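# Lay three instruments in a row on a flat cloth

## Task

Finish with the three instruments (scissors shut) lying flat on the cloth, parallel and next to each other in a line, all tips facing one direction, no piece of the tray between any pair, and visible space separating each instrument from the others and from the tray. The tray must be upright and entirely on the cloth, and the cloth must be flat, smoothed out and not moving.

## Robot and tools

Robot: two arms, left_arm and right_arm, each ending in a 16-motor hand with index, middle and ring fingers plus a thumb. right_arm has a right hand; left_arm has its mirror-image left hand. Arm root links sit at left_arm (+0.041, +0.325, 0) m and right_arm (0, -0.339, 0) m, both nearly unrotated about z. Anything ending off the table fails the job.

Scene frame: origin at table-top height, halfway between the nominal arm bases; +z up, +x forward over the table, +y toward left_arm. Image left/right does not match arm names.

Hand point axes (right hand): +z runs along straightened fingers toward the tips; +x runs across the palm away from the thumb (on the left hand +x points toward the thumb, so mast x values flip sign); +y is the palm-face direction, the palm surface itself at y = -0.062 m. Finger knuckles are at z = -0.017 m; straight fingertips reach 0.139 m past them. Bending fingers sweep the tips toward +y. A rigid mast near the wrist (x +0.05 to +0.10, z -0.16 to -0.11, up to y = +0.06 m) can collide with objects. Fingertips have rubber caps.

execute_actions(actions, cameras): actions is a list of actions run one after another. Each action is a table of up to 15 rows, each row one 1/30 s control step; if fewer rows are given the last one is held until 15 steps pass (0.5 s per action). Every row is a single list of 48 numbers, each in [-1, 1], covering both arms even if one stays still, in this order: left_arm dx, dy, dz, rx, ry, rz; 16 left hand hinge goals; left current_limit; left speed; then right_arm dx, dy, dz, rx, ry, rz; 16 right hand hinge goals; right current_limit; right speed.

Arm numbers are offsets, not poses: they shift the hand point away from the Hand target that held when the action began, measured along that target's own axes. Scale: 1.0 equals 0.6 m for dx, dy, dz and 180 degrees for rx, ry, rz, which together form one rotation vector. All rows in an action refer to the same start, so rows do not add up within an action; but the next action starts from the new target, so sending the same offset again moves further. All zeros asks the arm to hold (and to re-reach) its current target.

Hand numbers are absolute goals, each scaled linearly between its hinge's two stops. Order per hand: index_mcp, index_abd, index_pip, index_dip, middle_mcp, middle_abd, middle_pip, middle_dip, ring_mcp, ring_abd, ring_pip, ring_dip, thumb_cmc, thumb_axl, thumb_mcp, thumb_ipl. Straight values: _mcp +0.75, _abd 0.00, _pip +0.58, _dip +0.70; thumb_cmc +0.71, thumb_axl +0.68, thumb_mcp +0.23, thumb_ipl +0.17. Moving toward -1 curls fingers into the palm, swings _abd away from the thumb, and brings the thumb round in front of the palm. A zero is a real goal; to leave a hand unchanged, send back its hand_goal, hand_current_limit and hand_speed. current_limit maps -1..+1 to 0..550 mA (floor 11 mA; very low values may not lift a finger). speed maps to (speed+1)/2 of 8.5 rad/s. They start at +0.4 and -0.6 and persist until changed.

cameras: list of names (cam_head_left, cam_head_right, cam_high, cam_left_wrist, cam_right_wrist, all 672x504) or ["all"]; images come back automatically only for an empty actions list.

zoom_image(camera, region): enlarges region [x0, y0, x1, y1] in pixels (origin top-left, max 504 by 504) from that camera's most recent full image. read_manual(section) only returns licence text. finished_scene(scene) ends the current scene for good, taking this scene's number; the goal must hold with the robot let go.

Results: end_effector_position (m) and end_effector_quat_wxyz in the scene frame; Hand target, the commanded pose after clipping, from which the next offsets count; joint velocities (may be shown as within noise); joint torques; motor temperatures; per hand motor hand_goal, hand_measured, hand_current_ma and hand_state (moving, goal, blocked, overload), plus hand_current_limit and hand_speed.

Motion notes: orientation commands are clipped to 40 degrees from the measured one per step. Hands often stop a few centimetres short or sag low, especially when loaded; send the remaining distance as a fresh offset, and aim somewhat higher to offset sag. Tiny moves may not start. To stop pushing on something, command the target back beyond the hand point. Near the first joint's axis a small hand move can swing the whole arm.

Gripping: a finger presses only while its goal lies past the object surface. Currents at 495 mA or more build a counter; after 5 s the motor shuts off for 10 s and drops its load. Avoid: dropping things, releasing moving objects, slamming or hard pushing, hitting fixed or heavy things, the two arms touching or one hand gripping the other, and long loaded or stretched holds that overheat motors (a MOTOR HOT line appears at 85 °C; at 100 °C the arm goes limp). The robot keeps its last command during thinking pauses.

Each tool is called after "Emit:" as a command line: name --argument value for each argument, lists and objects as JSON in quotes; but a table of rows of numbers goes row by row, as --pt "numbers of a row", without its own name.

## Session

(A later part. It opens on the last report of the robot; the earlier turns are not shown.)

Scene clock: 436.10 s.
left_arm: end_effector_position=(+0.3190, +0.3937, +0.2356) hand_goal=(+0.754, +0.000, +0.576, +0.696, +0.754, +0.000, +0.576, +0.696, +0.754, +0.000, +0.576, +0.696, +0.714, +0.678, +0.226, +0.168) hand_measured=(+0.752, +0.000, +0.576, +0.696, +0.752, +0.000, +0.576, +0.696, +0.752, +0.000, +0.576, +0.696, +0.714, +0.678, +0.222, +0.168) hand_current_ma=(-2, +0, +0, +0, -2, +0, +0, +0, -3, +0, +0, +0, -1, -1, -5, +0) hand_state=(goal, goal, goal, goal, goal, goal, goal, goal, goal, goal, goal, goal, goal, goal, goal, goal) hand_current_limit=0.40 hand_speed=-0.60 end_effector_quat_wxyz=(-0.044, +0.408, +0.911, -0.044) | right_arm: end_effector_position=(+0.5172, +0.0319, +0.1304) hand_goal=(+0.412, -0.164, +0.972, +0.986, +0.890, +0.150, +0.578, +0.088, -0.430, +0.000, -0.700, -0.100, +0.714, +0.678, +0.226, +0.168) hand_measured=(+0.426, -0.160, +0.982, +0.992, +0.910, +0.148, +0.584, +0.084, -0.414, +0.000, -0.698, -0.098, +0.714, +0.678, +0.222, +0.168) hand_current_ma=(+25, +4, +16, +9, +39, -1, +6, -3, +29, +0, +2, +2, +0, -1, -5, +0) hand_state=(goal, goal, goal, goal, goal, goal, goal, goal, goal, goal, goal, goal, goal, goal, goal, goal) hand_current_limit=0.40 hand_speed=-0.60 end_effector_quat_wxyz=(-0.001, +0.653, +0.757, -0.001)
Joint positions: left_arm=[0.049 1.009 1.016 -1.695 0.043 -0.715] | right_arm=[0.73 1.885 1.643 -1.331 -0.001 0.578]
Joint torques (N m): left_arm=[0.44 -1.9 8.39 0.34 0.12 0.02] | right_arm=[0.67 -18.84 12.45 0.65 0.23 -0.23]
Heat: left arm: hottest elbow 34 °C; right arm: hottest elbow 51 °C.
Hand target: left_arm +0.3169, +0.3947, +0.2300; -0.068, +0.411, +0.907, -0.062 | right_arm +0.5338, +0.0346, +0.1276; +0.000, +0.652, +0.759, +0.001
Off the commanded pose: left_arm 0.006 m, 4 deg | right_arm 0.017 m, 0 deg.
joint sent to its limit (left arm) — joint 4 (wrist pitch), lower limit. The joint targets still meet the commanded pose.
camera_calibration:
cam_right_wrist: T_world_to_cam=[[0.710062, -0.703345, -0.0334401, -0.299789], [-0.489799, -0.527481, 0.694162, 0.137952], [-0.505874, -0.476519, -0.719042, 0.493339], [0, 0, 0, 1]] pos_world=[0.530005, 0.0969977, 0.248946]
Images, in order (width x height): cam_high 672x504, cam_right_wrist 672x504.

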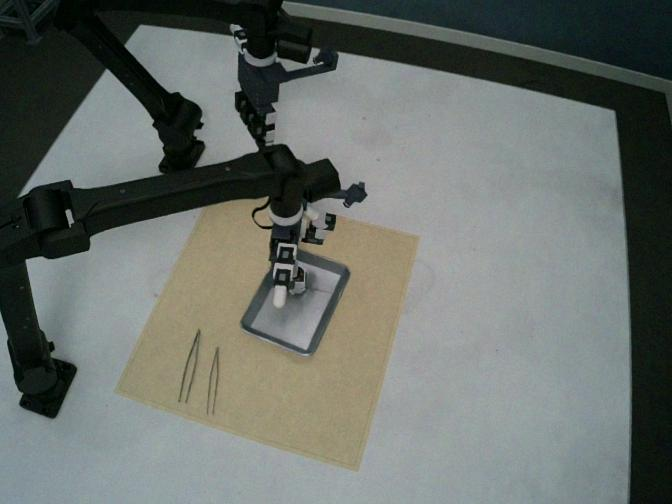

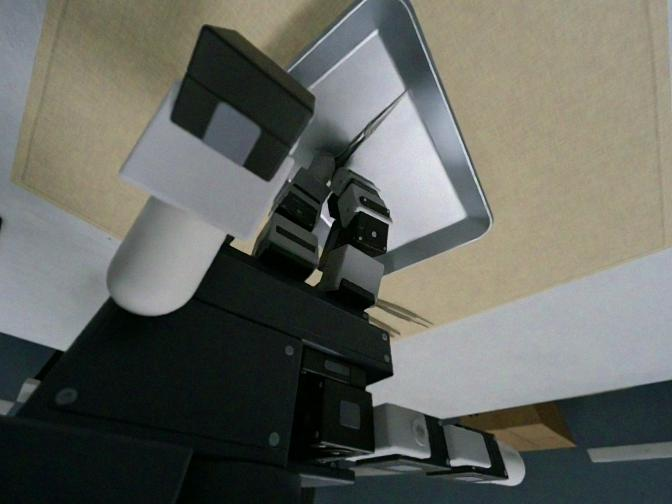

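Emit:
execute_actions --actions '[[[0,0,0,0,0,0,0.754,0,0.576,0.696,0.754,0,0.576,0.696,0.754,0,0.576,0.696,0.714,0.678,0.226,0.168,0.4,-0.6,0,0.01,-0.009,0,0,0,0.411,-0.164,0.971,0.986,0.89,0.15,0.577,0.087,-0.43,0,-0.7,-0.1,0.714,0.678,0.226,0.168,0.4,-0.6]]]' --cameras '["cam_right_wrist","cam_high"]'

Emit:
zoom_image --camera "cam_right_wrist" --region '[280, 30, 440, 220]'

Emit:
zoom_image --camera "cam_high" --region '[230, 240, 350, 360]'

Scene clock: 445.47 s.
left_arm: end_effector_position=(+0.3190, +0.3937, +0.2356) hand_goal=(+0.754, +0.000, +0.576, +0.696, +0.754, +0.000, +0.576, +0.696, +0.754, +0.000, +0.576, +0.696, +0.714, +0.678, +0.226, +0.168) hand_measured=(+0.752, +0.000, +0.576, +0.696, +0.752, +0.000, +0.576, +0.696, +0.752, +0.000, +0.576, +0.696, +0.714, +0.678, +0.222, +0.168) hand_current_ma=(-2, +0, +0, +0, -2, +0, +0, +0, -3, +0, +0, +0, -1, -1, -5, +0) hand_state=(goal, goal, goal, goal, goal, goal, goal, goal, goal, goal, goal, goal, goal, goal, goal, goal) hand_current_limit=0.40 hand_speed=-0.60 end_effector_quat_wxyz=(-0.044, +0.408, +0.911, -0.044) | right_arm: end_effector_position=(+0.5219, +0.0330, +0.1303) hand_goal=(+0.412, -0.164, +0.972, +0.986, +0.890, +0.150, +0.578, +0.088, -0.430, +0.000, -0.700, -0.100, +0.714, +0.678, +0.226, +0.168) hand_measured=(+0.426, -0.160, +0.982, +0.992, +0.910, +0.148, +0.584, +0.086, -0.414, +0.000, -0.698, -0.098, +0.714, +0.678, +0.222, +0.168) hand_current_ma=(+25, +3, +16, +9, +39, -2, +6, -2, +29, +0, +2, +2, +0, -1, -5, +0) hand_state=(goal, goal, goal, goal, goal, goal, goal, goal, goal, goal, goal, goal, goal, goal, goal, goal) hand_current_limit=0.40 hand_speed=-0.60 end_effector_quat_wxyz=(-0.002, +0.652, +0.758, -0.005)
Joint positions: left_arm=[0.049 1.009 1.016 -1.695 0.043 -0.715] | right_arm=[0.725 1.901 1.669 -1.349 -0.002 0.572]
Joint torques (N m): left_arm=[0.44 -1.9 8.43 0.35 0.11 0.02] | right_arm=[0.44 -19.37 12.62 0.5 0.25 -0.21]
Heat: left arm: hottest elbow 34 °C; right arm: hottest elbow 50 °C.
Hand target: left_arm +0.3169, +0.3947, +0.2300; -0.068, +0.411, +0.907, -0.062 | right_arm +0.5396, +0.0355, +0.1330; +0.000, +0.652, +0.759, +0.001
Off the commanded pose: left_arm 0.006 m, 4 deg | right_arm 0.018 m, 1 deg.
joint sent to its limit (left arm) — joint 4 (wrist pitch), lower limit. The joint targets still meet the commanded pose.
camera_calibration:
cam_right_wrist: T_world_to_cam=[[0.711444, -0.701898, -0.0344662, -0.302938], [-0.483599, -0.524583, 0.700674, 0.136835], [-0.509882, -0.481822, -0.712648, 0.497549], [0, 0, 0, 1]] pos_world=[0.535388, 0.0988801, 0.248259]
Images, in order (width x height): cam_high 672x504, cam_right_wrist 672x504.

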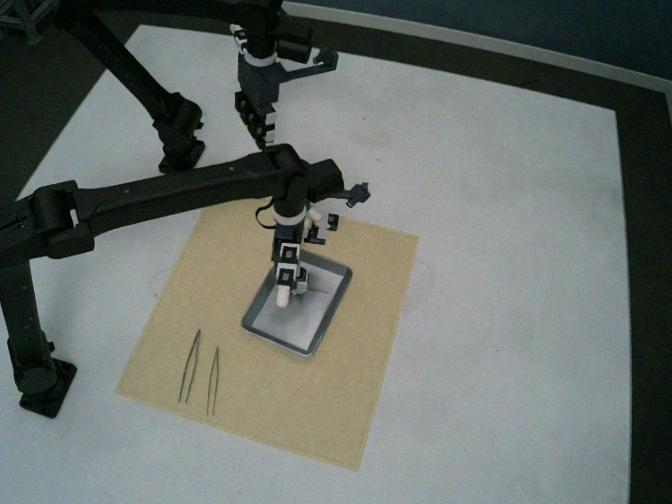

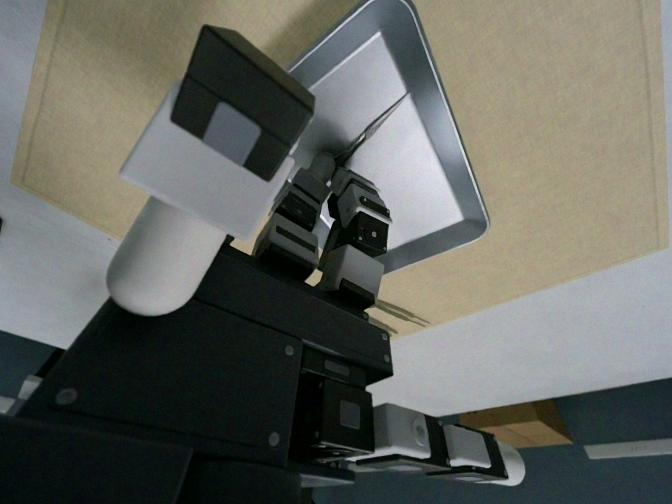

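Scaled by 2.653 from the camera's 672x504 image, which has a finer 960x720 frame.

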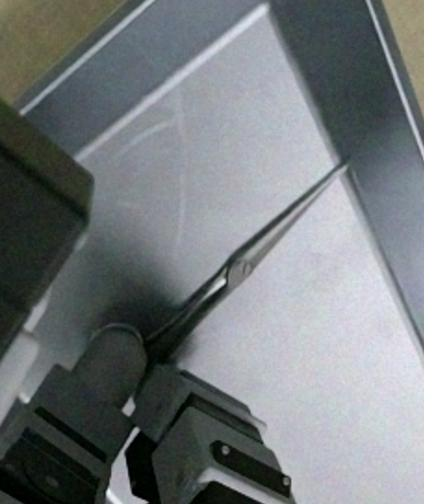

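Scaled by 4.200 from the camera's 672x504 image, which has a finer 960x720 frame.

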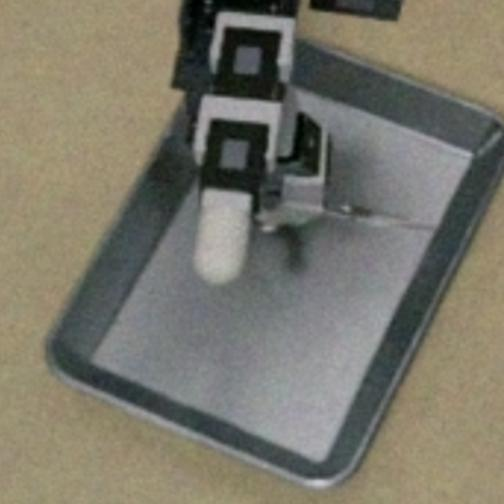

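Emit:
execute_actions --actions '[[[0,0,0,0,0,0,0.754,0,0.576,0.696,0.754,0,0.576,0.696,0.754,0,0.576,0.696,0.714,0.678,0.226,0.168,0.4,-0.6,0,0.005,-0.009,0,0,0,0.411,-0.164,0.971,0.986,0.89,0.15,0.577,0.087,-0.43,0,-0.7,-0.1,0.714,0.678,0.226,0.168,0.4,-0.6]]]' --cameras '["cam_right_wrist"]'

Emit:
zoom_image --camera "cam_right_wrist" --region '[280, 30, 440, 220]'

Scene clock: 460.53 s.
left_arm: end_effector_position=(+0.3190, +0.3937, +0.2356) hand_goal=(+0.754, +0.000, +0.576, +0.696, +0.754, +0.000, +0.576, +0.696, +0.754, +0.000, +0.576, +0.696, +0.714, +0.678, +0.226, +0.168) hand_measured=(+0.752, +0.000, +0.576, +0.696, +0.752, +0.000, +0.576, +0.696, +0.752, +0.000, +0.576, +0.696, +0.714, +0.678, +0.222, +0.168) hand_current_ma=(-2, +0, +0, +0, -2, +0, +0, +0, -3, +0, +0, +0, -1, -1, -5, +0) hand_state=(goal, goal, goal, goal, goal, goal, goal, goal, goal, goal, goal, goal, goal, goal, goal, goal) hand_current_limit=0.40 hand_speed=-0.60 end_effector_quat_wxyz=(-0.044, +0.408, +0.911, -0.044) | right_arm: end_effector_position=(+0.5261, +0.0330, +0.1319) hand_goal=(+0.412, -0.164, +0.972, +0.986, +0.890, +0.150, +0.578, +0.088, -0.430, +0.000, -0.700, -0.100, +0.714, +0.678, +0.226, +0.168) hand_measured=(+0.424, -0.162, +0.980, +0.992, +0.908, +0.146, +0.584, +0.088, -0.414, +0.000, -0.698, -0.098, +0.714, +0.678, +0.222, +0.168) hand_current_ma=(+23, +2, +9, +7, +36, -3, +6, +0, +29, +0, +2, +2, +0, -1, -5, +0) hand_state=(goal, goal, goal, goal, goal, goal, goal, goal, goal, goal, goal, goal, goal, goal, goal, goal) hand_current_limit=0.40 hand_speed=-0.60 end_effector_quat_wxyz=(-0.002, +0.652, +0.758, -0.007)
Joint positions: left_arm=[0.049 1.009 1.016 -1.695 0.043 -0.715] | right_arm=[0.72 1.911 1.687 -1.362 -0.002 0.566]
Joint torques (N m): left_arm=[0.38 -2.02 8.42 0.31 0.11 0.02] | right_arm=[1.03 -20.13 12.88 0.38 0.26 -0.16]
Heat: left arm: hottest elbow 34 °C; right arm: hottest elbow 53 °C.
Hand target: left_arm +0.3169, +0.3947, +0.2300; -0.068, +0.411, +0.907, -0.062 | right_arm +0.5426, +0.0359, +0.1382; +0.000, +0.652, +0.758, +0.001
Off the commanded pose: left_arm 0.006 m, 4 deg | right_arm 0.018 m, 1 deg.
joint sent to its limit (left arm) — joint 4 (wrist pitch), lower limit. The joint targets still meet the commanded pose.
camera_calibration:
cam_right_wrist: T_world_to_cam=[[0.71216, -0.701152, -0.0348357, -0.306246], [-0.481148, -0.523633, 0.703068, 0.135992], [-0.511199, -0.483936, -0.710269, 0.50128], [0, 0, 0, 1]] pos_world=[0.539782, 0.0990727, 0.249764]
Images, in order (width x height): cam_right_wrist 672x504.

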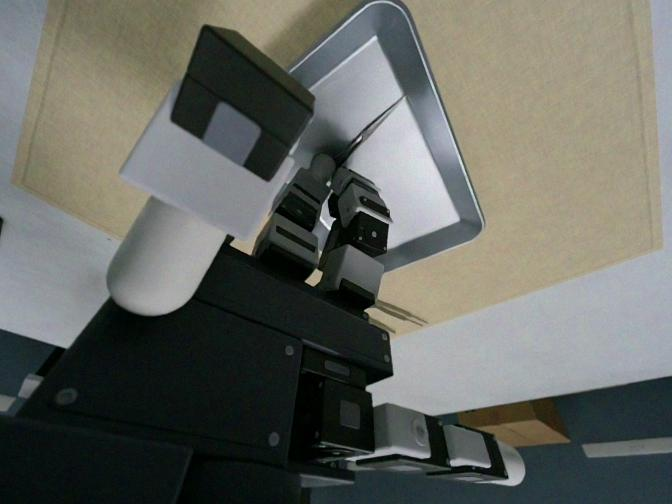

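Scaled by 2.653 from the camera's 672x504 image, which has a finer 960x720 frame.

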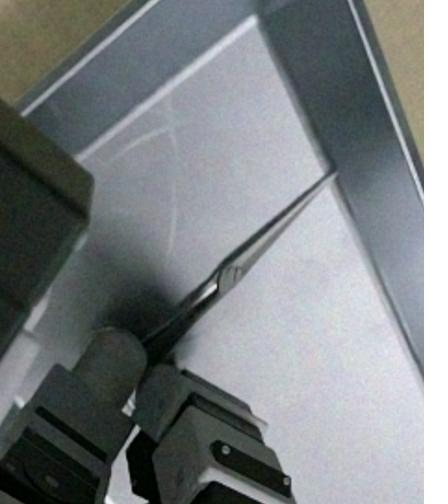

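Emit:
execute_actions --actions '[[[0,0,0,0,0,0,0.754,0,0.576,0.696,0.754,0,0.576,0.696,0.754,0,0.576,0.696,0.714,0.678,0.226,0.168,0.4,-0.6,0,-0.02,-0.07,0,0,0,0.411,-0.164,0.971,0.986,0.89,0.15,0.577,0.087,-0.43,0,-0.7,-0.1,0.714,0.678,0.226,0.168,0.4,-0.6]],[[0,0,0,0,0,0,0.754,0,0.576,0.696,0.754,0,0.576,0.696,0.754,0,0.576,0.696,0.714,0.678,0.226,0.168,0.4,-0.6,-0.01,-0.0467,-0.01,0,0,0.0256,0.754,0,0.576,0.696,0.754,0,0.576,0.696,-0.43,0,-0.7,-0.1,0.714,0.678,0.226,0.168,0.4,-0.6]],[[0,0,0,0,0,0,0.754,0,0.576,0.696,0.754,0,0.576,0.696,0.754,0,0.576,0.696,0.714,0.678,0.226,0.168,0.4,-0.6,0,0,0,0,0,0,0.754,-0.1,0.576,0.696,0.754,0.1,0.576,0.696,-0.43,0,-0.7,-0.1,0.714,0.678,0.226,0.168,0.4,-0.6]]]' --cameras '["cam_right_wrist","cam_high","cam_head_right","cam_head_left"]'

Emit:
zoom_image --camera "cam_right_wrist" --region '[240, 0, 500, 220]'

Emit:
zoom_image --camera "cam_high" --region '[110, 180, 440, 480]'

Emit:
zoom_image --camera "cam_head_right" --region '[300, 230, 510, 390]'

Scene clock: 475.97 s.
left_arm: end_effector_position=(+0.3190, +0.3937, +0.2356) hand_goal=(+0.754, +0.000, +0.576, +0.696, +0.754, +0.000, +0.576, +0.696, +0.754, +0.000, +0.576, +0.696, +0.714, +0.678, +0.226, +0.168) hand_measured=(+0.752, +0.000, +0.576, +0.696, +0.752, +0.000, +0.576, +0.696, +0.752, +0.000, +0.576, +0.696, +0.714, +0.678, +0.222, +0.168) hand_current_ma=(-2, +0, +0, +0, -2, +0, +0, +0, -3, +0, +0, +0, -1, -1, -5, +0) hand_state=(goal, goal, goal, goal, goal, goal, goal, goal, goal, goal, goal, goal, goal, goal, goal, goal) hand_current_limit=0.40 hand_speed=-0.60 end_effector_quat_wxyz=(-0.044, +0.408, +0.911, -0.044) | right_arm: end_effector_position=(+0.5077, +0.0215, +0.1858) hand_goal=(+0.754, -0.100, +0.576, +0.696, +0.754, +0.100, +0.576, +0.696, -0.430, +0.000, -0.700, -0.100, +0.714, +0.678, +0.226, +0.168) hand_measured=(+0.750, -0.092, +0.578, +0.698, +0.754, +0.092, +0.578, +0.692, -0.414, +0.000, -0.698, -0.098, +0.714, +0.678, +0.222, +0.168) hand_current_ma=(-6, +8, +2, +3, +1, -8, +2, -3, +29, +0, +2, +2, +0, -1, -5, +0) hand_state=(goal, goal, goal, goal, goal, goal, goal, goal, goal, goal, goal, goal, goal, goal, goal, goal) hand_current_limit=0.40 hand_speed=-0.60 end_effector_quat_wxyz=(-0.001, +0.680, +0.733, +0.003)
Joint positions: left_arm=[0.049 1.009 1.016 -1.695 0.043 -0.715] | right_arm=[0.734 1.829 1.708 -1.445 -0.002 0.655]
Joint torques (N m): left_arm=[0.56 -2.02 8.42 0.31 0.11 0] | right_arm=[2.84 -20.78 9.2 0.57 0.23 0.09]
Heat: left arm: hottest elbow 34 °C; right arm: hottest elbow 52 °C.
Hand target: left_arm +0.3169, +0.3947, +0.2300; -0.068, +0.411, +0.907, -0.062 | right_arm +0.5038, +0.0240, +0.1863; +0.000, +0.682, +0.732, +0.001
Off the commanded pose: left_arm 0.006 m, 4 deg | right_arm 0.005 m, 0 deg.
joint sent to its limit (left arm) — joint 4 (wrist pitch), lower limit. The joint targets still meet the commanded pose.
camera_calibration:
cam_right_wrist: T_world_to_cam=[[0.657416, -0.752769, -0.0338054, -0.270672], [-0.530075, -0.493885, 0.689274, 0.11005], [-0.53556, -0.43522, -0.723712, 0.538397], [0, 0, 0, 1]] pos_world=[0.524623, 0.0849198, 0.304639]
Images, in order (width x height): cam_head_left 672x504, cam_head_right 672x504, cam_high 672x504, cam_right_wrist 672x504.

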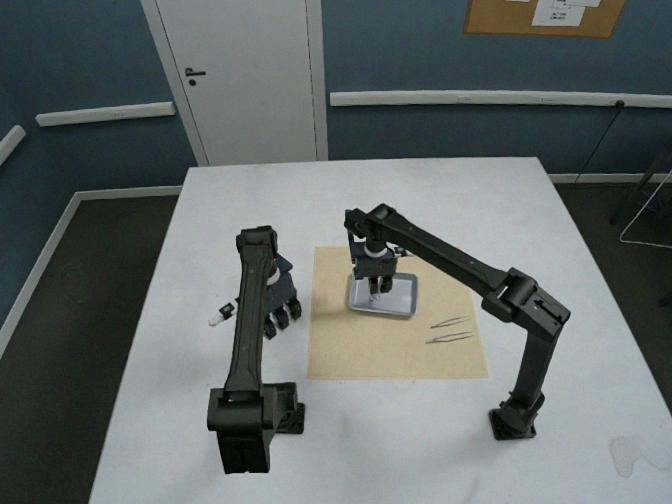

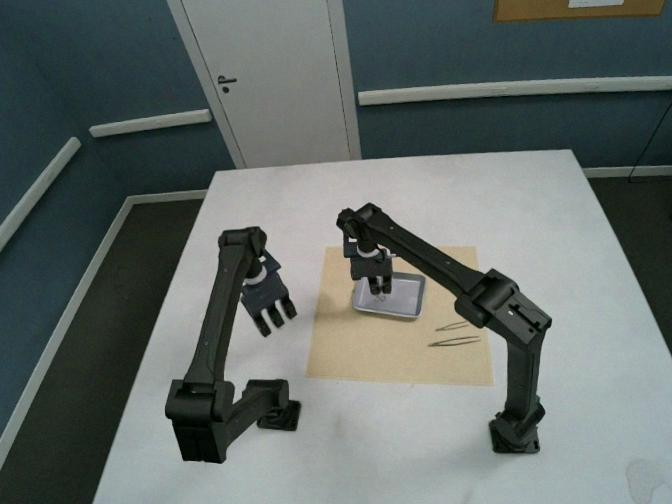

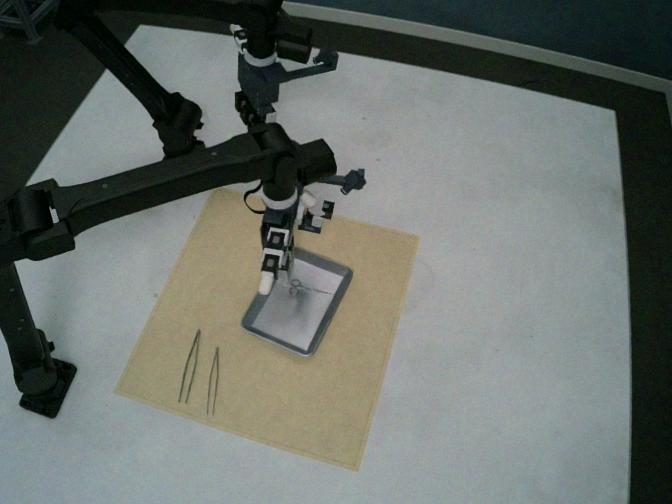

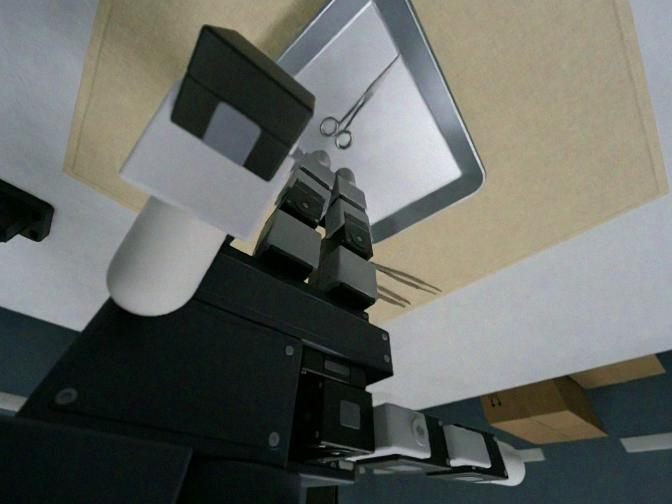

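Scaled by 1.938 from the camera's 672x504 image, which has a finer 960x720 frame.

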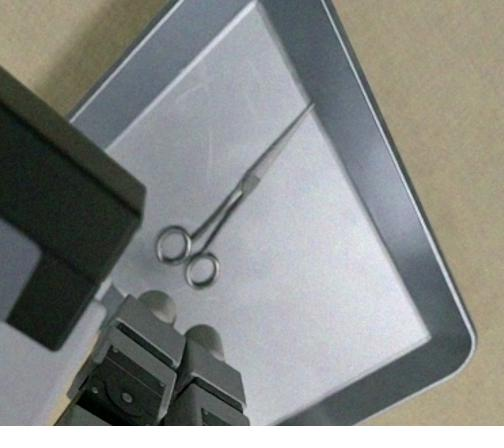

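Scaled by 1.527 from the camera's 672x504 image, which has a finer 960x720 frame.

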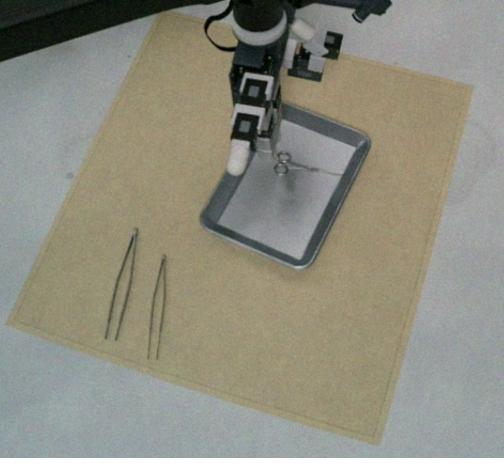

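Scaled by 2.400 from the camera's 672x504 image, which has a finer 960x720 frame.

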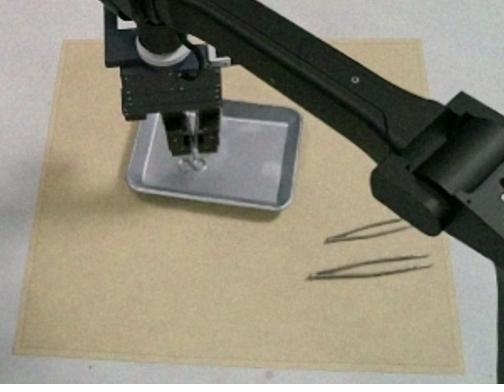

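Emit:
execute_actions --actions '[[[0,0,0,0,0,0,0.754,0,0.576,0.696,0.754,0,0.576,0.696,0.754,0,0.576,0.696,0.714,0.678,0.226,0.168,0.4,-0.6,0.008,-0.0183,0.01,0,0,0.011,0.754,-0.1,0.576,0.696,0.754,0.1,0.576,0.696,-0.43,0,-0.7,-0.1,0.714,0.678,0.226,0.168,0.4,-0.6]],[[0,0,0,0,0,0,0.754,0,0.576,0.696,0.754,0,0.576,0.696,0.754,0,0.576,0.696,0.714,0.678,0.226,0.168,0.4,-0.6,0,0,0.045,0,0,0,0.754,-0.1,0.576,0.696,0.754,0.1,0.576,0.696,-0.43,0,-0.7,-0.1,0.714,0.678,0.226,0.168,0.4,-0.6]]]' --cameras '["cam_right_wrist"]'

Emit:
zoom_image --camera "cam_right_wrist" --region '[280, 30, 440, 220]'

Scene clock: 501.03 s.
left_arm: end_effector_position=(+0.3190, +0.3937, +0.2356) hand_goal=(+0.754, +0.000, +0.576, +0.696, +0.754, +0.000, +0.576, +0.696, +0.754, +0.000, +0.576, +0.696, +0.714, +0.678, +0.226, +0.168) hand_measured=(+0.752, +0.000, +0.576, +0.696, +0.752, +0.000, +0.576, +0.696, +0.752, +0.000, +0.576, +0.696, +0.714, +0.678, +0.222, +0.168) hand_current_ma=(-2, +0, +0, +0, -2, +0, +0, +0, -3, +0, +0, +0, -1, -1, -5, +0) hand_state=(goal, goal, goal, goal, goal, goal, goal, goal, goal, goal, goal, goal, goal, goal, goal, goal) hand_current_limit=0.40 hand_speed=-0.60 end_effector_quat_wxyz=(-0.044, +0.408, +0.911, -0.044) | right_arm: end_effector_position=(+0.4911, +0.0235, +0.1557) hand_goal=(+0.754, -0.100, +0.576, +0.696, +0.754, +0.100, +0.576, +0.696, -0.430, +0.000, -0.700, -0.100, +0.714, +0.678, +0.226, +0.168) hand_measured=(+0.750, -0.092, +0.578, +0.698, +0.754, +0.092, +0.578, +0.692, -0.414, +0.000, -0.698, -0.098, +0.714, +0.678, +0.222, +0.168) hand_current_ma=(-6, +8, +2, +2, +1, -8, +2, -3, +29, +0, +2, +2, +0, -1, -5, +0) hand_state=(goal, goal, goal, goal, goal, goal, goal, goal, goal, goal, goal, goal, goal, goal, goal, goal) hand_current_limit=0.40 hand_speed=-0.60 end_effector_quat_wxyz=(-0.001, +0.691, +0.723, -0.004)
Joint positions: left_arm=[0.049 1.009 1.016 -1.695 0.043 -0.715] | right_arm=[0.76 1.827 1.628 -1.379 -0.002 0.712]
Joint torques (N m): left_arm=[0.62 -1.85 8.43 0.34 0.11 0.01] | right_arm=[2.14 -20.07 9.4 1.48 0.21 0.1]
Heat: left arm: hottest elbow 34 °C; right arm: hottest elbow 51 °C.
Hand target: left_arm +0.3169, +0.3947, +0.2300; -0.068, +0.411, +0.907, -0.062 | right_arm +0.4926, +0.0280, +0.1533; +0.000, +0.694, +0.720, +0.001
Off the commanded pose: left_arm 0.006 m, 4 deg | right_arm 0.005 m, 1 deg.
joint sent to its limit (left arm) — joint 4 (wrist pitch), lower limit. The joint targets still meet the commanded pose.
camera_calibration:
cam_right_wrist: T_world_to_cam=[[0.633223, -0.773256, -0.0332329, -0.246938], [-0.538485, -0.470997, 0.69871, 0.125085], [-0.555934, -0.424544, -0.714632, 0.516848], [0, 0, 0, 1]] pos_world=[0.511057, 0.0873928, 0.273752]
Images, in order (width x height): cam_right_wrist 672x504.

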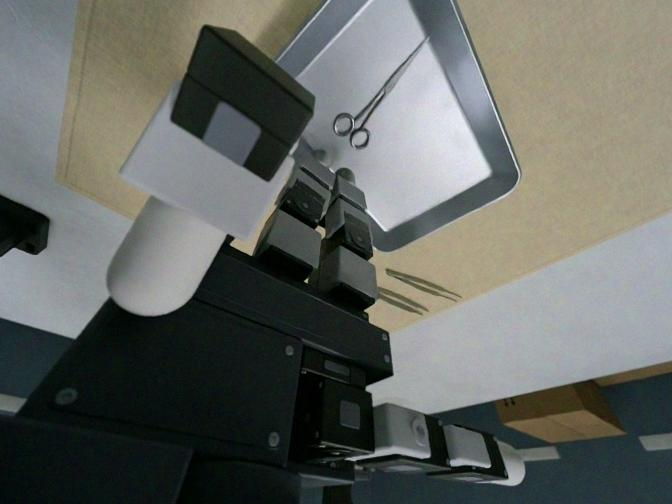

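Scaled by 2.653 from the camera's 672x504 image, which has a finer 960x720 frame.

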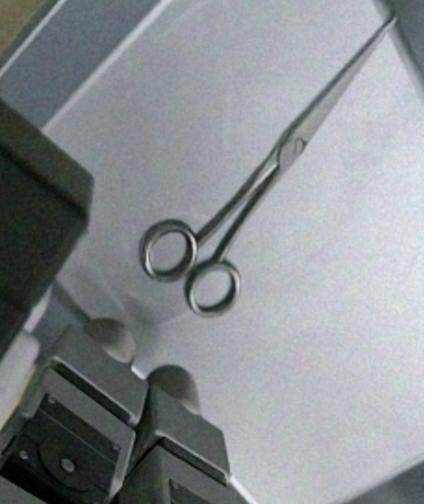

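Emit:
execute_actions --actions '[[[0,0,0,0,0,0,0.754,0,0.576,0.696,0.754,0,0.576,0.696,0.754,0,0.576,0.696,0.714,0.678,0.226,0.168,0.4,-0.6,0.002,0.002,0.022,0,0,0,0.754,-0.1,0.576,0.696,0.754,0.1,0.576,0.696,-0.43,0,-0.7,-0.1,0.714,0.678,0.226,0.168,0.4,-0.6]]]' --cameras '["cam_right_wrist"]'

Emit:
zoom_image --camera "cam_right_wrist" --region '[280, 30, 440, 220]'

Scene clock: 514.40 s.
left_arm: end_effector_position=(+0.3190, +0.3937, +0.2356) hand_goal=(+0.754, +0.000, +0.576, +0.696, +0.754, +0.000, +0.576, +0.696, +0.754, +0.000, +0.576, +0.696, +0.714, +0.678, +0.226, +0.168) hand_measured=(+0.752, +0.000, +0.576, +0.696, +0.752, +0.000, +0.576, +0.696, +0.752, +0.000, +0.576, +0.696, +0.714, +0.678, +0.222, +0.168) hand_current_ma=(-2, +0, +0, +0, -2, +0, +0, +0, -3, +0, +0, +0, -1, -1, -5, +0) hand_state=(goal, goal, goal, goal, goal, goal, goal, goal, goal, goal, goal, goal, goal, goal, goal, goal) hand_current_limit=0.40 hand_speed=-0.60 end_effector_quat_wxyz=(-0.044, +0.408, +0.911, -0.044) | right_arm: end_effector_position=(+0.4927, +0.0250, +0.1486) hand_goal=(+0.754, -0.100, +0.576, +0.696, +0.754, +0.100, +0.576, +0.696, -0.430, +0.000, -0.700, -0.100, +0.714, +0.678, +0.226, +0.168) hand_measured=(+0.750, -0.092, +0.578, +0.698, +0.754, +0.092, +0.578, +0.692, -0.414, +0.000, -0.698, -0.098, +0.714, +0.678, +0.222, +0.168) hand_current_ma=(-6, +8, +2, +2, +1, -8, +2, -3, +29, +0, +2, +2, +0, -1, -5, +0) hand_state=(goal, goal, goal, goal, goal, goal, goal, goal, goal, goal, goal, goal, goal, goal, goal, goal) hand_current_limit=0.40 hand_speed=-0.60 end_effector_quat_wxyz=(-0.001, +0.691, +0.722, +0.002)
Joint positions: left_arm=[0.049 1.009 1.016 -1.695 0.043 -0.715] | right_arm=[0.76 1.83 1.612 -1.349 -0.002 0.712]
Joint torques (N m): left_arm=[0.38 -2.08 8.39 0.36 0.11 0.02] | right_arm=[2.32 -19.66 9.03 1.39 0.19 0.08]
Heat: left arm: hottest elbow 34 °C; right arm: hottest elbow 50 °C.
Hand target: left_arm +0.3169, +0.3947, +0.2300; -0.068, +0.411, +0.907, -0.062 | right_arm +0.4938, +0.0292, +0.1400; +0.000, +0.694, +0.720, +0.001
Off the commanded pose: left_arm 0.006 m, 4 deg | right_arm 0.010 m, 0 deg.
joint sent to its limit (left arm) — joint 4 (wrist pitch), lower limit. The joint targets still meet the commanded pose.
camera_calibration:
cam_right_wrist: T_world_to_cam=[[0.63318, -0.773261, -0.0339295, -0.24692], [-0.544297, -0.476004, 0.690768, 0.135777], [-0.550295, -0.418913, -0.72228, 0.511589], [0, 0, 0, 1]] pos_world=[0.511773, 0.0880078, 0.267342]
Images, in order (width x height): cam_right_wrist 672x504.

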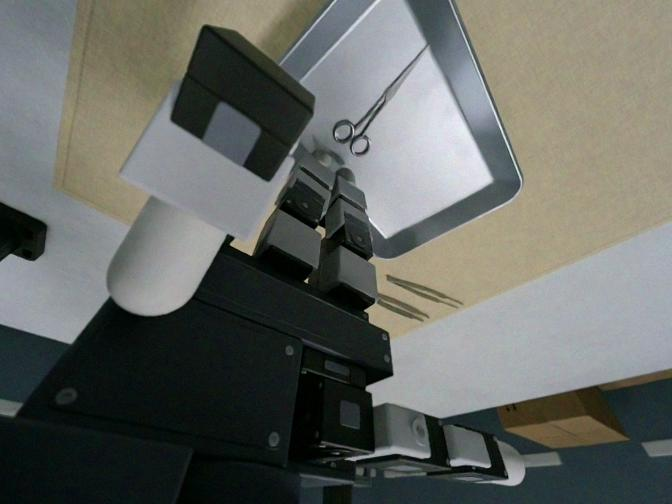

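Scaled by 2.653 from the camera's 672x504 image, which has a finer 960x720 frame.

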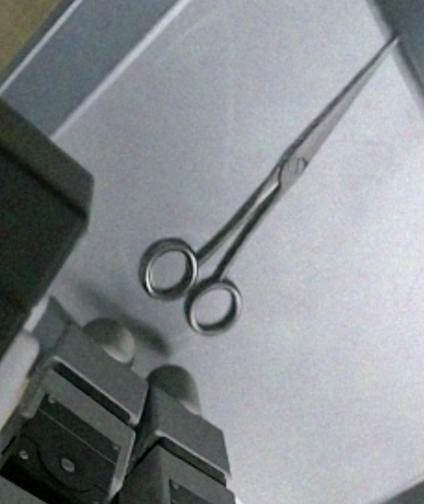

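Emit:
execute_actions --actions '[[[0,0,0,0,0,0,0.754,0,0.576,0.696,0.754,0,0.576,0.696,0.754,0,0.576,0.696,0.714,0.678,0.226,0.168,0.4,-0.6,0,0,0.0125,0,0,0,0.754,-0.1,0.576,0.696,0.754,0.1,0.576,0.696,-0.43,0,-0.7,-0.1,0.714,0.678,0.226,0.168,0.4,-0.6]]]' --cameras '["cam_right_wrist"]'

Emit:
zoom_image --camera "cam_right_wrist" --region '[280, 30, 440, 220]'

Scene clock: 518.17 s.
left_arm: end_effector_position=(+0.3190, +0.3937, +0.2356) hand_goal=(+0.754, +0.000, +0.576, +0.696, +0.754, +0.000, +0.576, +0.696, +0.754, +0.000, +0.576, +0.696, +0.714, +0.678, +0.226, +0.168) hand_measured=(+0.752, +0.000, +0.576, +0.696, +0.752, +0.000, +0.576, +0.696, +0.752, +0.000, +0.576, +0.696, +0.714, +0.678, +0.222, +0.168) hand_current_ma=(-2, +0, +0, +0, -2, +0, +0, +0, -3, +0, +0, +0, -1, -1, -5, +0) hand_state=(goal, goal, goal, goal, goal, goal, goal, goal, goal, goal, goal, goal, goal, goal, goal, goal) hand_current_limit=0.40 hand_speed=-0.60 end_effector_quat_wxyz=(-0.044, +0.408, +0.911, -0.044) | right_arm: end_effector_position=(+0.4928, +0.0250, +0.1407) hand_goal=(+0.754, -0.100, +0.576, +0.696, +0.754, +0.100, +0.576, +0.696, -0.430, +0.000, -0.700, -0.100, +0.714, +0.678, +0.226, +0.168) hand_measured=(+0.750, -0.092, +0.578, +0.698, +0.754, +0.092, +0.578, +0.692, -0.414, +0.000, -0.698, -0.098, +0.714, +0.678, +0.222, +0.168) hand_current_ma=(-6, +8, +2, +2, +1, -8, +2, -3, +29, +0, +2, +2, +0, -1, -5, +0) hand_state=(goal, goal, goal, goal, goal, goal, goal, goal, goal, goal, goal, goal, goal, goal, goal, goal) hand_current_limit=0.40 hand_speed=-0.60 end_effector_quat_wxyz=(-0.001, +0.691, +0.722, +0.001)
Joint positions: left_arm=[0.049 1.009 1.016 -1.695 0.043 -0.715] | right_arm=[0.76 1.836 1.598 -1.331 -0.002 0.712]
Joint torques (N m): left_arm=[0.5 -1.85 8.39 0.32 0.11 0] | right_arm=[2.26 -19.19 9.09 1.47 0.23 0.08]
Heat: left arm: hottest elbow 34 °C; right arm: hottest elbow 50 °C.
Hand target: left_arm +0.3169, +0.3947, +0.2300; -0.068, +0.411, +0.907, -0.062 | right_arm +0.4938, +0.0292, +0.1326; +0.000, +0.694, +0.720, +0.001
Off the commanded pose: left_arm 0.006 m, 4 deg | right_arm 0.009 m, 0 deg.
joint sent to its limit (left arm) — joint 4 (wrist pitch), lower limit. The joint targets still meet the commanded pose.
camera_calibration:
cam_right_wrist: T_world_to_cam=[[0.633202, -0.773244, -0.0339068, -0.247193], [-0.543841, -0.475663, 0.691362, 0.140917], [-0.55072, -0.419332, -0.721712, 0.506087], [0, 0, 0, 1]] pos_world=[0.511871, 0.0881067, 0.259443]
Images, in order (width x height): cam_right_wrist 672x504.

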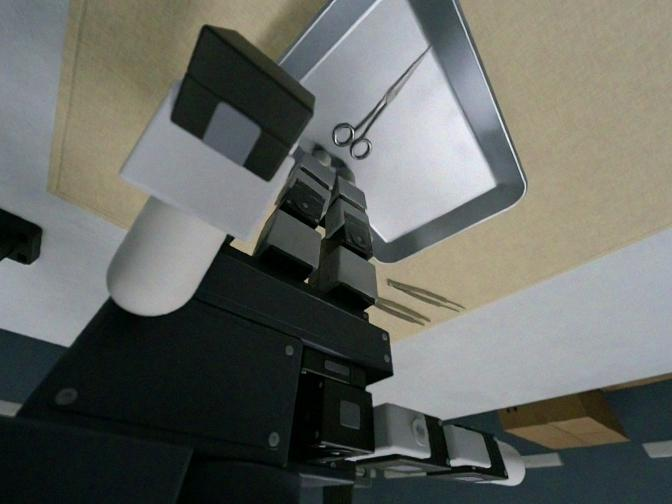

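Scaled by 2.653 from the camera's 672x504 image, which has a finer 960x720 frame.

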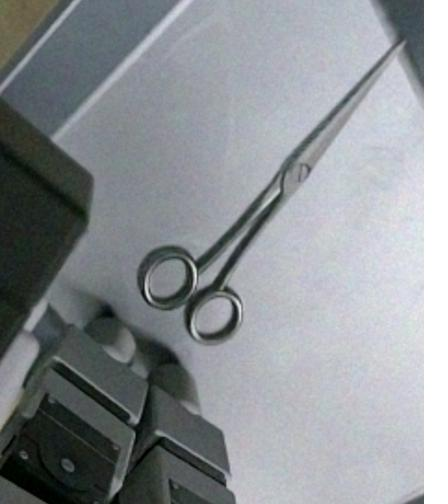

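Emit:
execute_actions --actions '[[[0,0,0,0,0,0,0.754,0,0.576,0.696,0.754,0,0.576,0.696,0.754,0,0.576,0.696,0.714,0.678,0.226,0.168,0.4,-0.6,0,0.03,0,0,0,0,0.754,-0.1,0.576,0.696,0.754,0.1,0.576,0.696,-0.43,0,-0.7,-0.1,0.714,0.678,0.226,0.168,0.4,-0.6]]]' --cameras '["cam_right_wrist"]'

Emit:
zoom_image --camera "cam_right_wrist" --region '[280, 30, 440, 220]'

Scene clock: 521.70 s.
left_arm: end_effector_position=(+0.3190, +0.3937, +0.2356) hand_goal=(+0.754, +0.000, +0.576, +0.696, +0.754, +0.000, +0.576, +0.696, +0.754, +0.000, +0.576, +0.696, +0.714, +0.678, +0.226, +0.168) hand_measured=(+0.752, +0.000, +0.576, +0.696, +0.752, +0.000, +0.576, +0.696, +0.752, +0.000, +0.576, +0.696, +0.714, +0.678, +0.222, +0.168) hand_current_ma=(-2, +0, +0, +0, -2, +0, +0, +0, -3, +0, +0, +0, -1, -1, -5, +0) hand_state=(goal, goal, goal, goal, goal, goal, goal, goal, goal, goal, goal, goal, goal, goal, goal, goal) hand_current_limit=0.40 hand_speed=-0.60 end_effector_quat_wxyz=(-0.044, +0.408, +0.911, -0.044) | right_arm: end_effector_position=(+0.4971, +0.0267, +0.1375) hand_goal=(+0.754, -0.100, +0.576, +0.696, +0.754, +0.100, +0.576, +0.696, -0.430, +0.000, -0.700, -0.100, +0.714, +0.678, +0.226, +0.168) hand_measured=(+0.756, -0.090, +0.578, +0.698, +0.762, +0.096, +0.580, +0.698, -0.414, +0.000, -0.698, -0.098, +0.714, +0.678, +0.222, +0.168) hand_current_ma=(+2, +11, +2, +2, +11, -5, +5, +2, +29, +0, +2, +2, +0, -1, -5, +0) hand_state=(goal, goal, goal, goal, goal, goal, goal, goal, goal, goal, goal, goal, goal, goal, goal, goal) hand_current_limit=0.40 hand_speed=-0.60 end_effector_quat_wxyz=(+0.000, +0.692, +0.721, +0.000)
Joint positions: left_arm=[0.049 1.009 1.016 -1.695 0.043 -0.715] | right_arm=[0.757 1.851 1.611 -1.331 -0.001 0.712]
Joint torques (N m): left_arm=[0.5 -1.85 8.42 0.34 0.11 0.01] | right_arm=[0.91 -18.02 11.96 0.84 0.22 -0.13]
Heat: left arm: hottest elbow 34 °C; right arm: hottest elbow 49 °C.
Hand target: left_arm +0.3169, +0.3947, +0.2300; -0.068, +0.411, +0.907, -0.062 | right_arm +0.5118, +0.0298, +0.1328; +0.000, +0.694, +0.720, +0.001
Off the commanded pose: left_arm 0.006 m, 4 deg | right_arm 0.016 m, 0 deg.
joint sent to its limit (left arm) — joint 4 (wrist pitch), lower limit. The joint targets still meet the commanded pose.
camera_calibration:
cam_right_wrist: T_world_to_cam=[[0.631057, -0.775035, -0.0329796, -0.247796], [-0.544607, -0.472909, 0.692647, 0.146449], [-0.552422, -0.419139, -0.720522, 0.507481], [0, 0, 0, 1]] pos_world=[0.516475, 0.089911, 0.256042]
Images, in order (width x height): cam_right_wrist 672x504.

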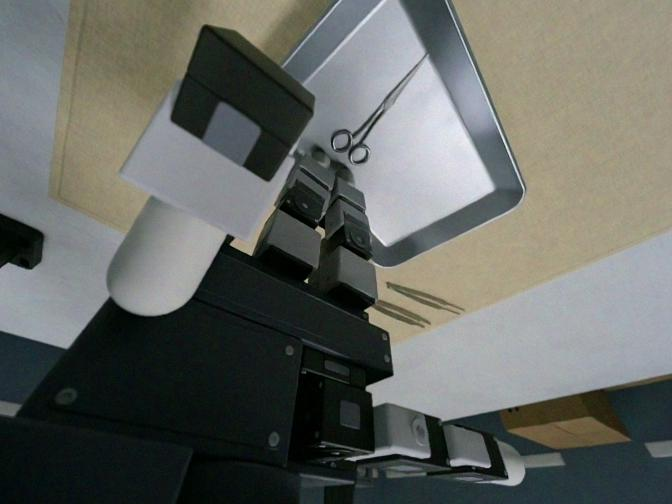

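Scaled by 2.653 from the camera's 672x504 image, which has a finer 960x720 frame.

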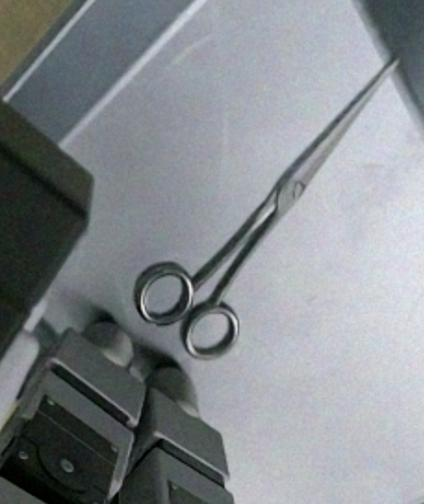

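Emit:
execute_actions --actions '[[[0,0,0,0,0,0,0.754,0,0.576,0.696,0.754,0,0.576,0.696,0.754,0,0.576,0.696,0.714,0.678,0.226,0.168,0.4,-0.6,0,0.02,-0.01,0,0,0,0.754,-0.1,0.576,0.696,0.754,0.1,0.576,0.696,-0.43,0,-0.7,-0.1,0.714,0.678,0.226,0.168,0.4,-0.6]]]' --cameras '["cam_right_wrist"]'

Emit:
zoom_image --camera "cam_right_wrist" --region '[280, 30, 440, 220]'

Scene clock: 526.17 s.
left_arm: end_effector_position=(+0.3190, +0.3937, +0.2356) hand_goal=(+0.754, +0.000, +0.576, +0.696, +0.754, +0.000, +0.576, +0.696, +0.754, +0.000, +0.576, +0.696, +0.714, +0.678, +0.226, +0.168) hand_measured=(+0.752, +0.000, +0.576, +0.696, +0.752, +0.000, +0.576, +0.696, +0.752, +0.000, +0.576, +0.696, +0.714, +0.678, +0.222, +0.168) hand_current_ma=(-2, +0, +0, +0, -2, +0, +0, +0, -3, +0, +0, +0, -1, -1, -5, +0) hand_state=(goal, goal, goal, goal, goal, goal, goal, goal, goal, goal, goal, goal, goal, goal, goal, goal) hand_current_limit=0.40 hand_speed=-0.60 end_effector_quat_wxyz=(-0.044, +0.408, +0.911, -0.044) | right_arm: end_effector_position=(+0.5087, +0.0270, +0.1374) hand_goal=(+0.754, -0.100, +0.576, +0.696, +0.754, +0.100, +0.576, +0.696, -0.430, +0.000, -0.700, -0.100, +0.714, +0.678, +0.226, +0.168) hand_measured=(+0.756, -0.090, +0.578, +0.698, +0.772, +0.096, +0.586, +0.702, -0.414, +0.000, -0.698, -0.098, +0.714, +0.678, +0.222, +0.168) hand_current_ma=(+3, +11, +2, +2, +38, -5, +17, +8, +29, +0, +2, +2, +0, -1, -5, +0) hand_state=(goal, goal, goal, goal, goal, goal, goal, goal, goal, goal, goal, goal, goal, goal, goal, goal) hand_current_limit=0.40 hand_speed=-0.60 end_effector_quat_wxyz=(-0.001, +0.695, +0.719, -0.002)
Joint positions: left_arm=[0.049 1.009 1.016 -1.695 0.043 -0.715] | right_arm=[0.744 1.878 1.652 -1.35 -0.001 0.706]
Joint torques (N m): left_arm=[0.32 -1.96 8.47 0.34 0.11 0.02] | right_arm=[0.79 -19.08 12.46 0.49 0.21 -0.16]
Heat: left arm: hottest elbow 34 °C; right arm: hottest elbow 50 °C.
Hand target: left_arm +0.3169, +0.3947, +0.2300; -0.068, +0.411, +0.907, -0.062 | right_arm +0.5238, +0.0302, +0.1386; +0.000, +0.694, +0.720, +0.001
Off the commanded pose: left_arm 0.006 m, 4 deg | right_arm 0.016 m, 0 deg.
joint sent to its limit (left arm) — joint 4 (wrist pitch), lower limit. The joint targets still meet the commanded pose.
camera_calibration:
cam_right_wrist: T_world_to_cam=[[0.626201, -0.778978, -0.0326502, -0.252307], [-0.5445, -0.466915, 0.696785, 0.152209], [-0.558025, -0.41855, -0.716536, 0.516293], [0, 0, 0, 1]] pos_world=[0.528977, 0.090621, 0.255647]
Images, in order (width x height): cam_right_wrist 672x504.

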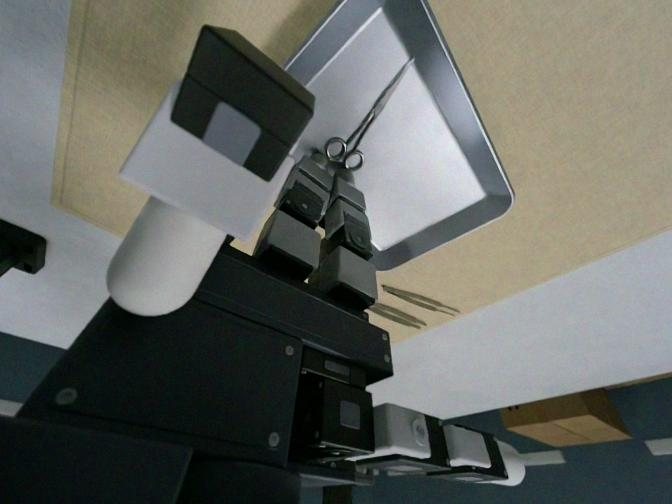

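Scaled by 2.653 from the camera's 672x504 image, which has a finer 960x720 frame.

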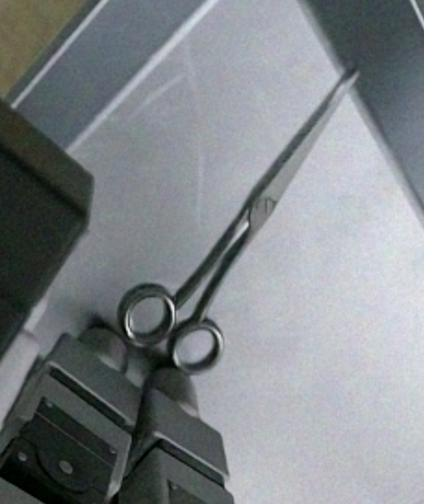

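Emit:
execute_actions --actions '[[[0,0,0,0,0,0,0.754,0,0.576,0.696,0.754,0,0.576,0.696,0.754,0,0.576,0.696,0.714,0.678,0.226,0.168,0.4,-0.6,0.022,0.006,-0.004,0,0,0.04,0.754,-0.1,0.576,0.696,0.754,0.1,0.576,0.696,-0.43,0,-0.7,-0.1,0.714,0.678,0.226,0.168,0.4,-0.6]]]' --cameras '["cam_right_wrist"]'

Emit:
zoom_image --camera "cam_right_wrist" --region '[280, 30, 440, 220]'

Scene clock: 540.00 s.
left_arm: end_effector_position=(+0.3190, +0.3937, +0.2356) hand_goal=(+0.754, +0.000, +0.576, +0.696, +0.754, +0.000, +0.576, +0.696, +0.754, +0.000, +0.576, +0.696, +0.714, +0.678, +0.226, +0.168) hand_measured=(+0.752, +0.000, +0.576, +0.696, +0.752, +0.000, +0.576, +0.696, +0.752, +0.000, +0.576, +0.696, +0.714, +0.678, +0.222, +0.168) hand_current_ma=(-2, +0, +0, +0, -2, +0, +0, +0, -3, +0, +0, +0, -1, -1, -5, +0) hand_state=(goal, goal, goal, goal, goal, goal, goal, goal, goal, goal, goal, goal, goal, goal, goal, goal) hand_current_limit=0.40 hand_speed=-0.60 end_effector_quat_wxyz=(-0.044, +0.408, +0.911, -0.044) | right_arm: end_effector_position=(+0.5204, +0.0309, +0.1377) hand_goal=(+0.754, -0.100, +0.576, +0.696, +0.754, +0.100, +0.576, +0.696, -0.430, +0.000, -0.700, -0.100, +0.714, +0.678, +0.226, +0.168) hand_measured=(+0.758, -0.088, +0.578, +0.698, +0.764, +0.098, +0.582, +0.700, -0.414, +0.000, -0.698, -0.098, +0.714, +0.678, +0.222, +0.168) hand_current_ma=(+3, +15, +2, +2, +16, -1, +8, +5, +29, +0, +2, +2, +0, -1, -5, +0) hand_state=(goal, goal, goal, goal, goal, goal, goal, goal, goal, goal, goal, goal, goal, goal, goal, goal) hand_current_limit=0.40 hand_speed=-0.60 end_effector_quat_wxyz=(-0.001, +0.736, +0.676, -0.005)
Joint positions: left_arm=[0.049 1.009 1.016 -1.695 0.043 -0.715] | right_arm=[0.745 1.935 1.739 -1.385 -0.001 0.826]
Joint torques (N m): left_arm=[0.56 -1.96 8.42 0.39 0.1 0.01] | right_arm=[2.26 -20.07 12.78 0.32 0.19 0.1]
Heat: left arm: hottest elbow 34 °C; right arm: hottest elbow 52 °C.
Hand target: left_arm +0.3169, +0.3947, +0.2300; -0.068, +0.411, +0.907, -0.062 | right_arm +0.5270, +0.0435, +0.1411; +0.000, +0.738, +0.675, +0.001
Off the commanded pose: left_arm 0.006 m, 4 deg | right_arm 0.015 m, 1 deg.
joint sent to its limit (left arm) — joint 4 (wrist pitch), lower limit. The joint targets still meet the commanded pose.
camera_calibration:
cam_right_wrist: T_world_to_cam=[[0.528581, -0.848314, -0.0310794, -0.203902], [-0.594047, -0.395806, 0.700319, 0.183227], [-0.606391, -0.351713, -0.713153, 0.547291], [0, 0, 0, 1]] pos_world=[0.548497, 0.0920385, 0.255648]
Images, in order (width x height): cam_right_wrist 672x504.

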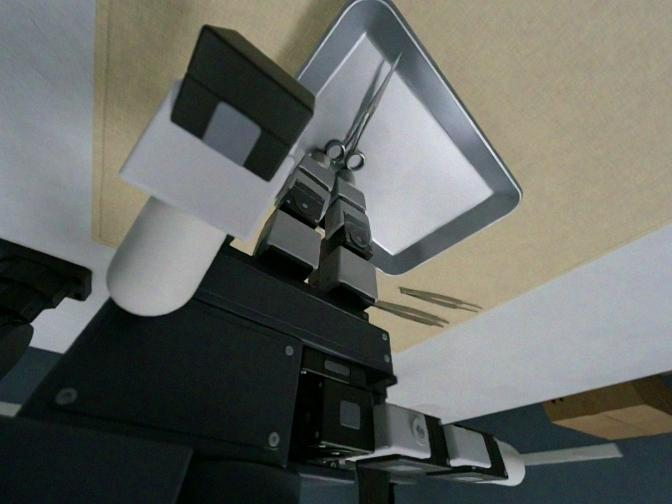

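Scaled by 2.653 from the camera's 672x504 image, which has a finer 960x720 frame.

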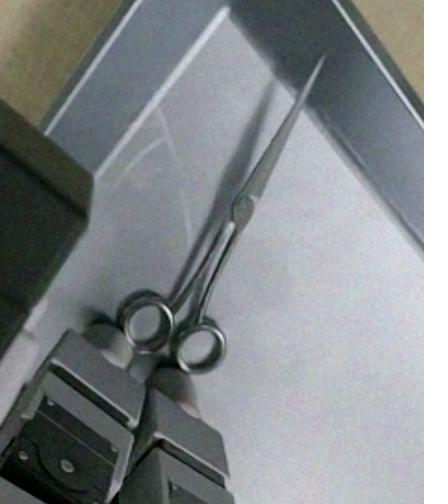

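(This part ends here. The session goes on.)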